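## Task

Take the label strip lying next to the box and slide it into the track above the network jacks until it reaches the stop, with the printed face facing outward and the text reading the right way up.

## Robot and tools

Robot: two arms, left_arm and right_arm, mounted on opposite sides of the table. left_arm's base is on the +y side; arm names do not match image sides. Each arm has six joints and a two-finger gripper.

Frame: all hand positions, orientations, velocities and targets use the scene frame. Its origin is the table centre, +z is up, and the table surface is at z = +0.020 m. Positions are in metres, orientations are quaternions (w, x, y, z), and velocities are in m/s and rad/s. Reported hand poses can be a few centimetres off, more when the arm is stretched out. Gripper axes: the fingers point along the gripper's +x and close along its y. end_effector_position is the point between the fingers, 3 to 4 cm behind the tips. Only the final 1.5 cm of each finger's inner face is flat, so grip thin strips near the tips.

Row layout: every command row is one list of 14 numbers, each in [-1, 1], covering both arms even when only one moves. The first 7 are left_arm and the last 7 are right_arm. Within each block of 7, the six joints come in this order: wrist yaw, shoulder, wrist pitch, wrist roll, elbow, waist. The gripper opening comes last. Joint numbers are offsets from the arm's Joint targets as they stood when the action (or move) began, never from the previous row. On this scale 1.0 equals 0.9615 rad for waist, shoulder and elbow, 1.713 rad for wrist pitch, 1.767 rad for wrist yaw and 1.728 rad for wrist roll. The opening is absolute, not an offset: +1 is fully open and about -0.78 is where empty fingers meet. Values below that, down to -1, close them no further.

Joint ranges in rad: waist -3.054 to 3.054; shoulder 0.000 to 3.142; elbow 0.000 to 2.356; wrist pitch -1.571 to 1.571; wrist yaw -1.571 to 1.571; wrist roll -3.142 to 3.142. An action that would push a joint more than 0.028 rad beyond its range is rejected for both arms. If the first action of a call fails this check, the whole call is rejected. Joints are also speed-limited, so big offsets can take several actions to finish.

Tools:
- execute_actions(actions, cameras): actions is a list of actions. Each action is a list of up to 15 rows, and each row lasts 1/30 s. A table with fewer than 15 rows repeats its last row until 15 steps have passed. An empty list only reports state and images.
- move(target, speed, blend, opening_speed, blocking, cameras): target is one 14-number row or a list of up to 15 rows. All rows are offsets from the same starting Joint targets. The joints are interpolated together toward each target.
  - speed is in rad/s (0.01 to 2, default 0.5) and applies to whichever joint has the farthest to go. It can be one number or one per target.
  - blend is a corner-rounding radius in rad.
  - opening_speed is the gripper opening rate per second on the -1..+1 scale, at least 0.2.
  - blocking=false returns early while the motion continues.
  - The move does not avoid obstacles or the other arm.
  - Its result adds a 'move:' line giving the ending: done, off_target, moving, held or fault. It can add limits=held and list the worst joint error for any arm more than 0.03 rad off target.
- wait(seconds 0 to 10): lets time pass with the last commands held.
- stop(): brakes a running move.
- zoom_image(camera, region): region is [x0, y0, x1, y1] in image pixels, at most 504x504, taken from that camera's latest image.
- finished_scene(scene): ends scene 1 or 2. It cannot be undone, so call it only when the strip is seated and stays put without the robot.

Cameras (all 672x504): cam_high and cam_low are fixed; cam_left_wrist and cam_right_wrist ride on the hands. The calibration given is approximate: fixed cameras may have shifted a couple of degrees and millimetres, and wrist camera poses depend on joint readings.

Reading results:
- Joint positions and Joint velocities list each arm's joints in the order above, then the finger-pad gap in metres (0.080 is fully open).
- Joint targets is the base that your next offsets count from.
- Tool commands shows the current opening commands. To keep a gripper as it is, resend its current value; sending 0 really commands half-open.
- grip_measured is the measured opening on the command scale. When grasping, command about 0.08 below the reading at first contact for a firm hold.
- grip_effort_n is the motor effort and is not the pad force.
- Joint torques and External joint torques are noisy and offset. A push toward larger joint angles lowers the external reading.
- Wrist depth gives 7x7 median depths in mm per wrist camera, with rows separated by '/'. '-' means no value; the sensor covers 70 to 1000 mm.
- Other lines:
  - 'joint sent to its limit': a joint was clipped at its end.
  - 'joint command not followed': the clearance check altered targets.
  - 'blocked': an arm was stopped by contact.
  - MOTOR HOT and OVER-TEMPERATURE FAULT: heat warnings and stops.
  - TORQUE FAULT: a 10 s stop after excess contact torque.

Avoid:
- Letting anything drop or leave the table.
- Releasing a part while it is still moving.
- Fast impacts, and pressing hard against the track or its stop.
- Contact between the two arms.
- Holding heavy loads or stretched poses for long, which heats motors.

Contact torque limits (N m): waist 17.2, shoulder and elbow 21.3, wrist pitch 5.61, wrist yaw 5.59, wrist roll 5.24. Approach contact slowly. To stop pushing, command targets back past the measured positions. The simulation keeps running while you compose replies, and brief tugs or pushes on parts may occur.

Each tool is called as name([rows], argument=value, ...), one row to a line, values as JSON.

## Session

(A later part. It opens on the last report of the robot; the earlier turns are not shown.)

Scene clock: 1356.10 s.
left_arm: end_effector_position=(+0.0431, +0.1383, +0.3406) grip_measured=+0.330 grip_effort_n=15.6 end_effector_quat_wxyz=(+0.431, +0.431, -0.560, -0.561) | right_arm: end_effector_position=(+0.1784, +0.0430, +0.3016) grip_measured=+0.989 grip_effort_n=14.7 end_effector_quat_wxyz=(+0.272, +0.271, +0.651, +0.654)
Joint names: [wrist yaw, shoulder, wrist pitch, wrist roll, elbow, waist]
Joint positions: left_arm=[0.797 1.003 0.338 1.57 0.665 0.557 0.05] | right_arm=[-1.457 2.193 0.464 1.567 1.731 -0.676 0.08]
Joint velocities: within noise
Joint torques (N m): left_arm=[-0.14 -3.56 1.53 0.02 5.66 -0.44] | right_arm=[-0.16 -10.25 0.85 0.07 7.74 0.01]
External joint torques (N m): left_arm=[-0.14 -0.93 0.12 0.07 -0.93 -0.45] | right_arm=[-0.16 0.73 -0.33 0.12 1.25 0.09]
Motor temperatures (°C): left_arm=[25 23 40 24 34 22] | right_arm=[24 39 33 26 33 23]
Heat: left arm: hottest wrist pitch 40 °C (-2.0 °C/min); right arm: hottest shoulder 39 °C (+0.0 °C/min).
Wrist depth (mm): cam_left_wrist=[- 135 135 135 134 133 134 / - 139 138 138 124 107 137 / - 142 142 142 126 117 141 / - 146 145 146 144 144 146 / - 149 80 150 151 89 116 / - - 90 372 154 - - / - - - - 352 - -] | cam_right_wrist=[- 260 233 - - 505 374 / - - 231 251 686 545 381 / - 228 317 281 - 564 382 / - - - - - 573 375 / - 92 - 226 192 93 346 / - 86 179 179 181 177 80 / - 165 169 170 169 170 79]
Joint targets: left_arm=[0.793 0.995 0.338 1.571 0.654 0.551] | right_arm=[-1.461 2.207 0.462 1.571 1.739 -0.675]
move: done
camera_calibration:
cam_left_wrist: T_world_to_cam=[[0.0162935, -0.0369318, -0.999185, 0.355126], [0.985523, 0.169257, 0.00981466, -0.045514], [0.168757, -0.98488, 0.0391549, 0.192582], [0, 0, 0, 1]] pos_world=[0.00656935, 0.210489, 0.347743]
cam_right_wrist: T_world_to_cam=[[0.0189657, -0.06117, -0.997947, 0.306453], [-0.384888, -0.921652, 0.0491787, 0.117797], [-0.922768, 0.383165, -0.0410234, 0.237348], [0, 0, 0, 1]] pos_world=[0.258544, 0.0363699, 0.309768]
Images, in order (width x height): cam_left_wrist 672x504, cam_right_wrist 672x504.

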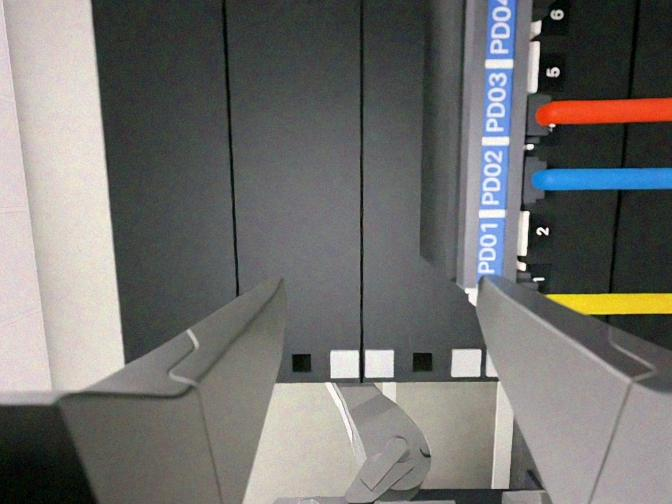

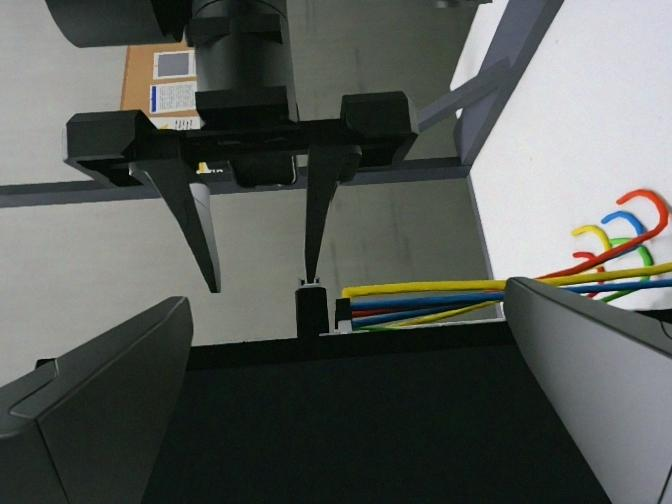

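move([
  [0.0051,0,0,0,0,0.0099,0.333,0,0,0,0,0,0,1.0],
  [0.01075,-0.0171,-0.0054,0,-0.00746,0.0213,0.333,0,0,0,0,0,0,1.0],
  [0.0219,-0.0171,-0.0054,0,-0.00746,0.0418,0.333,0,0,0,0,0,0,1.0],
], speed=[0.05,0.02,0.04], cameras=["cam_left_wrist","cam_right_wrist"])

zoom_image(camera="cam_left_wrist", region=[420, 200, 540, 320])

zoom_image(camera="cam_right_wrist", region=[270, 240, 350, 300])

Scene clock: 1393.13 s.
left_arm: end_effector_position=(+0.0465, +0.1443, +0.3406) grip_measured=+0.330 grip_effort_n=15.1 end_effector_quat_wxyz=(+0.432, +0.431, -0.560, -0.561) | right_arm: end_effector_position=(+0.1784, +0.0430, +0.3016) grip_measured=+0.989 grip_effort_n=15.1 end_effector_quat_wxyz=(+0.272, +0.271, +0.651, +0.654)
Joint names: [wrist yaw, shoulder, wrist pitch, wrist roll, elbow, waist]
Joint positions: left_arm=[0.826 0.987 0.329 1.57 0.658 0.587 0.05] | right_arm=[-1.457 2.193 0.464 1.567 1.731 -0.676 0.08]
Joint velocities: within noise
Joint torques (N m): left_arm=[0.14 -3.44 1.52 0.02 5.66 0.41] | right_arm=[-0.16 -10.22 0.86 0.07 7.77 0]
External joint torques (N m): left_arm=[0.13 -0.93 0.13 0.07 -0.89 0.42] | right_arm=[-0.16 0.96 -0.35 0.13 1.17 0]
Motor temperatures (°C): left_arm=[25 24 40 24 34 22] | right_arm=[24 39 33 26 33 23]
Heat: left arm: hottest wrist pitch 40 °C (+1.0 °C/min); right arm: hottest shoulder 39 °C (+0.0 °C/min).
Wrist depth (mm): cam_left_wrist=[- 140 140 141 139 138 140 / - 144 144 143 126 113 142 / - 149 148 148 127 123 148 / - 153 152 152 150 150 151 / - 155 80 157 156 89 155 / - - 90 401 384 - - / - - - - 343 - -] | cam_right_wrist=[- - 231 - - 510 375 / - 236 237 251 680 542 381 / - 243 745 281 - 567 383 / - - - - - 572 375 / - 92 - 226 191 93 346 / - 86 180 180 180 177 80 / - 165 169 170 170 171 79]
Joint targets: left_arm=[0.831 0.978 0.329 1.571 0.647 0.592] | right_arm=[-1.461 2.207 0.462 1.571 1.739 -0.675]
move: done
camera_calibration:
cam_left_wrist: T_world_to_cam=[[0.0163231, -0.0369184, -0.999185, 0.355231], [0.985394, 0.170009, 0.00981624, -0.0499705], [0.169508, -0.984751, 0.0391543, 0.197874], [0, 0, 0, 1]] pos_world=[0.00990097, 0.216466, 0.347684]
cam_right_wrist: T_world_to_cam=[[0.0189657, -0.06117, -0.997947, 0.306453], [-0.384888, -0.921652, 0.0491787, 0.117797], [-0.922768, 0.383165, -0.0410234, 0.237348], [0, 0, 0, 1]] pos_world=[0.258544, 0.0363699, 0.309768]
Images, in order (width x height): cam_left_wrist 672x504, cam_right_wrist 672x504.

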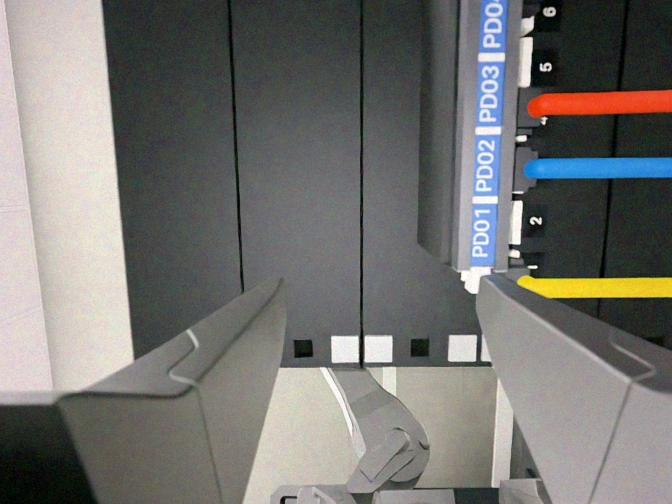

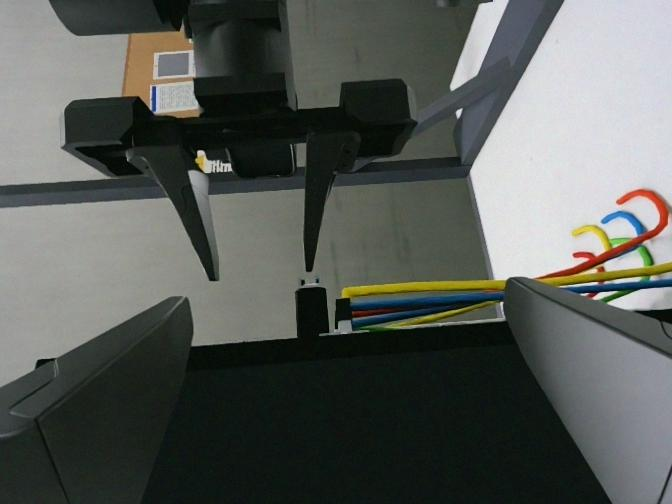

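Scaled by 4.200.

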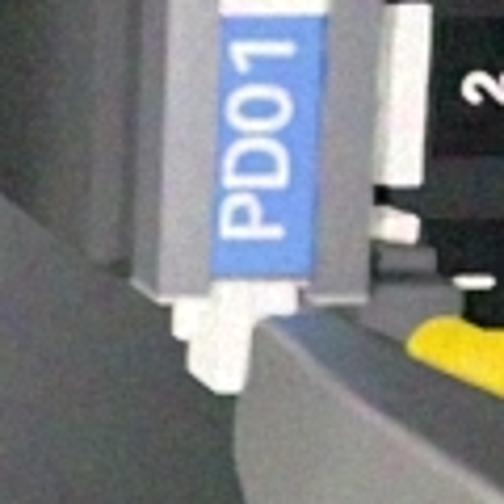

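Scaled by 6.300.

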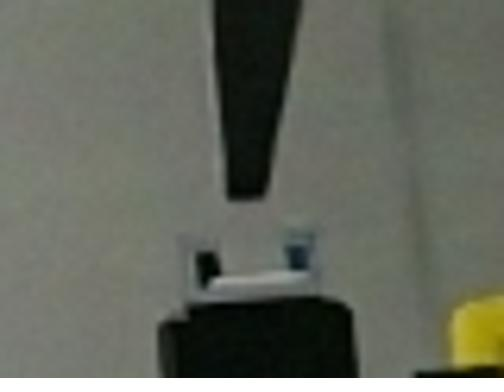

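move([
  [0.0634,-0.0936,-0.0318,0,-0.0374,0.1134,0.333,0,0,0,0,0,0,1.0],
  [-0.2756,-0.3224,-0.0595,0,-0.2184,-0.2741,0.333,0,0,0,0,0,0,1.0],
], speed=[0.1,0.3], blend=[0.02,0], cameras=["cam_left_wrist","cam_right_wrist"])

zoom_image(camera="cam_left_wrist", region=[320, 30, 400, 100])

zoom_image(camera="cam_left_wrist", region=[320, 220, 420, 300])

zoom_image(camera="cam_right_wrist", region=[280, 250, 350, 310])

Scene clock: 1419.17 s.
left_arm: end_effector_position=(+0.0166, +0.1752, +0.3110) grip_measured=+0.330 grip_effort_n=16.0 end_effector_quat_wxyz=(+0.491, +0.491, -0.509, -0.509) | right_arm: end_effector_position=(+0.1784, +0.0430, +0.3016) grip_measured=+0.989 grip_effort_n=14.7 end_effector_quat_wxyz=(+0.272, +0.271, +0.651, +0.654)
Joint names: [wrist yaw, shoulder, wrist pitch, wrist roll, elbow, waist]
Joint positions: left_arm=[0.349 0.675 0.226 1.57 0.448 0.332 0.05] | right_arm=[-1.457 2.193 0.464 1.567 1.731 -0.676 0.08]
Joint velocities: within noise
Joint torques (N m): left_arm=[-0.18 -1.57 1.76 0.01 5.87 -0.28] | right_arm=[-0.17 -10.28 0.85 0.08 7.77 0.04]
External joint torques (N m): left_arm=[-0.18 -0.59 0.2 0.06 -0.84 -0.27] | right_arm=[-0.17 0.79 -0.34 0.13 1.23 0.04]
Motor temperatures (°C): left_arm=[25 24 40 24 35 22] | right_arm=[24 39 33 26 33 23]
Heat: left arm: hottest wrist pitch 40 °C (+0.0 °C/min); right arm: hottest shoulder 39 °C (+0.0 °C/min).
Wrist depth (mm): cam_left_wrist=[152 152 152 121 133 149 155 / 164 162 162 125 159 162 163 / - 172 172 137 160 143 170 / - 185 185 146 181 185 185 / - - 80 199 197 89 197 / - - 90 405 - - - / - - 296 313 313 - -] | cam_right_wrist=[- 336 311 - - 506 372 / - - 295 301 606 544 379 / - 757 360 363 786 565 385 / - - - - - 569 372 / - 92 - 226 191 93 348 / - 86 179 179 180 176 80 / - 167 169 170 170 170 79]
Joint targets: left_arm=[0.344 0.668 0.227 1.571 0.436 0.328] | right_arm=[-1.461 2.207 0.462 1.571 1.739 -0.675]
move: done
camera_calibration:
cam_left_wrist: T_world_to_cam=[[0.0240289, -0.032432, -0.999185, 0.326409], [0.923771, 0.382819, 0.00978961, -0.061703], [0.38219, -0.923254, 0.0391585, 0.220182], [0, 0, 0, 1]] pos_world=[-0.0349953, 0.237491, 0.318125]
cam_right_wrist: T_world_to_cam=[[0.0189657, -0.06117, -0.997947, 0.306453], [-0.384888, -0.921652, 0.0491787, 0.117797], [-0.922768, 0.383165, -0.0410234, 0.237348], [0, 0, 0, 1]] pos_world=[0.258544, 0.0363699, 0.309768]
Images, in order (width x height): cam_left_wrist 672x504, cam_right_wrist 672x504.

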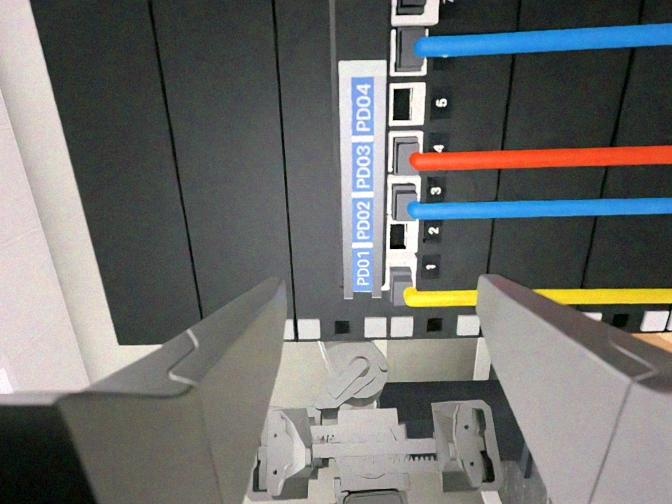

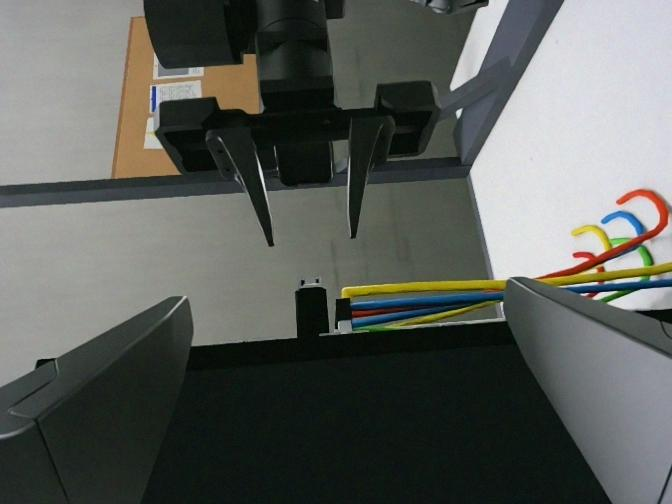

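Scaled by 6.300.

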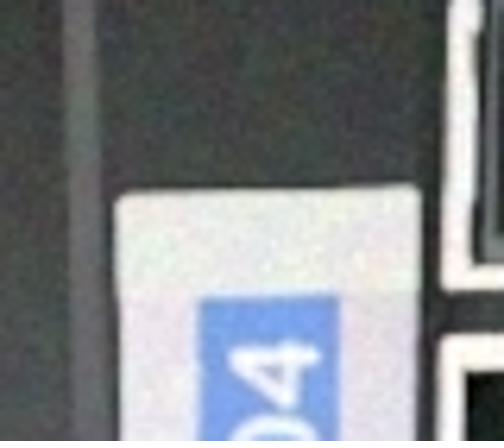

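Scaled by 5.040.

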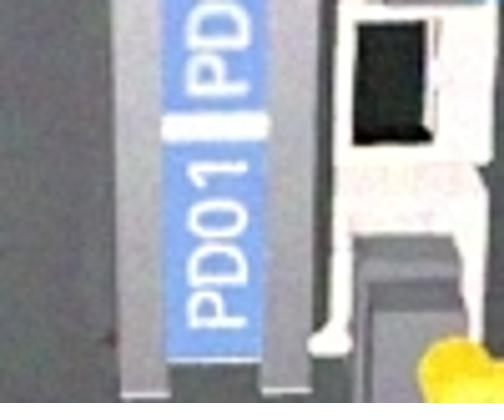

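Scaled by 7.200.

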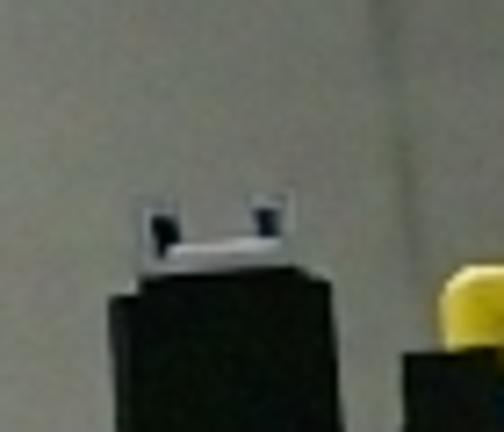

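finished_scene(scene=2)

The scene is finished: the task was done.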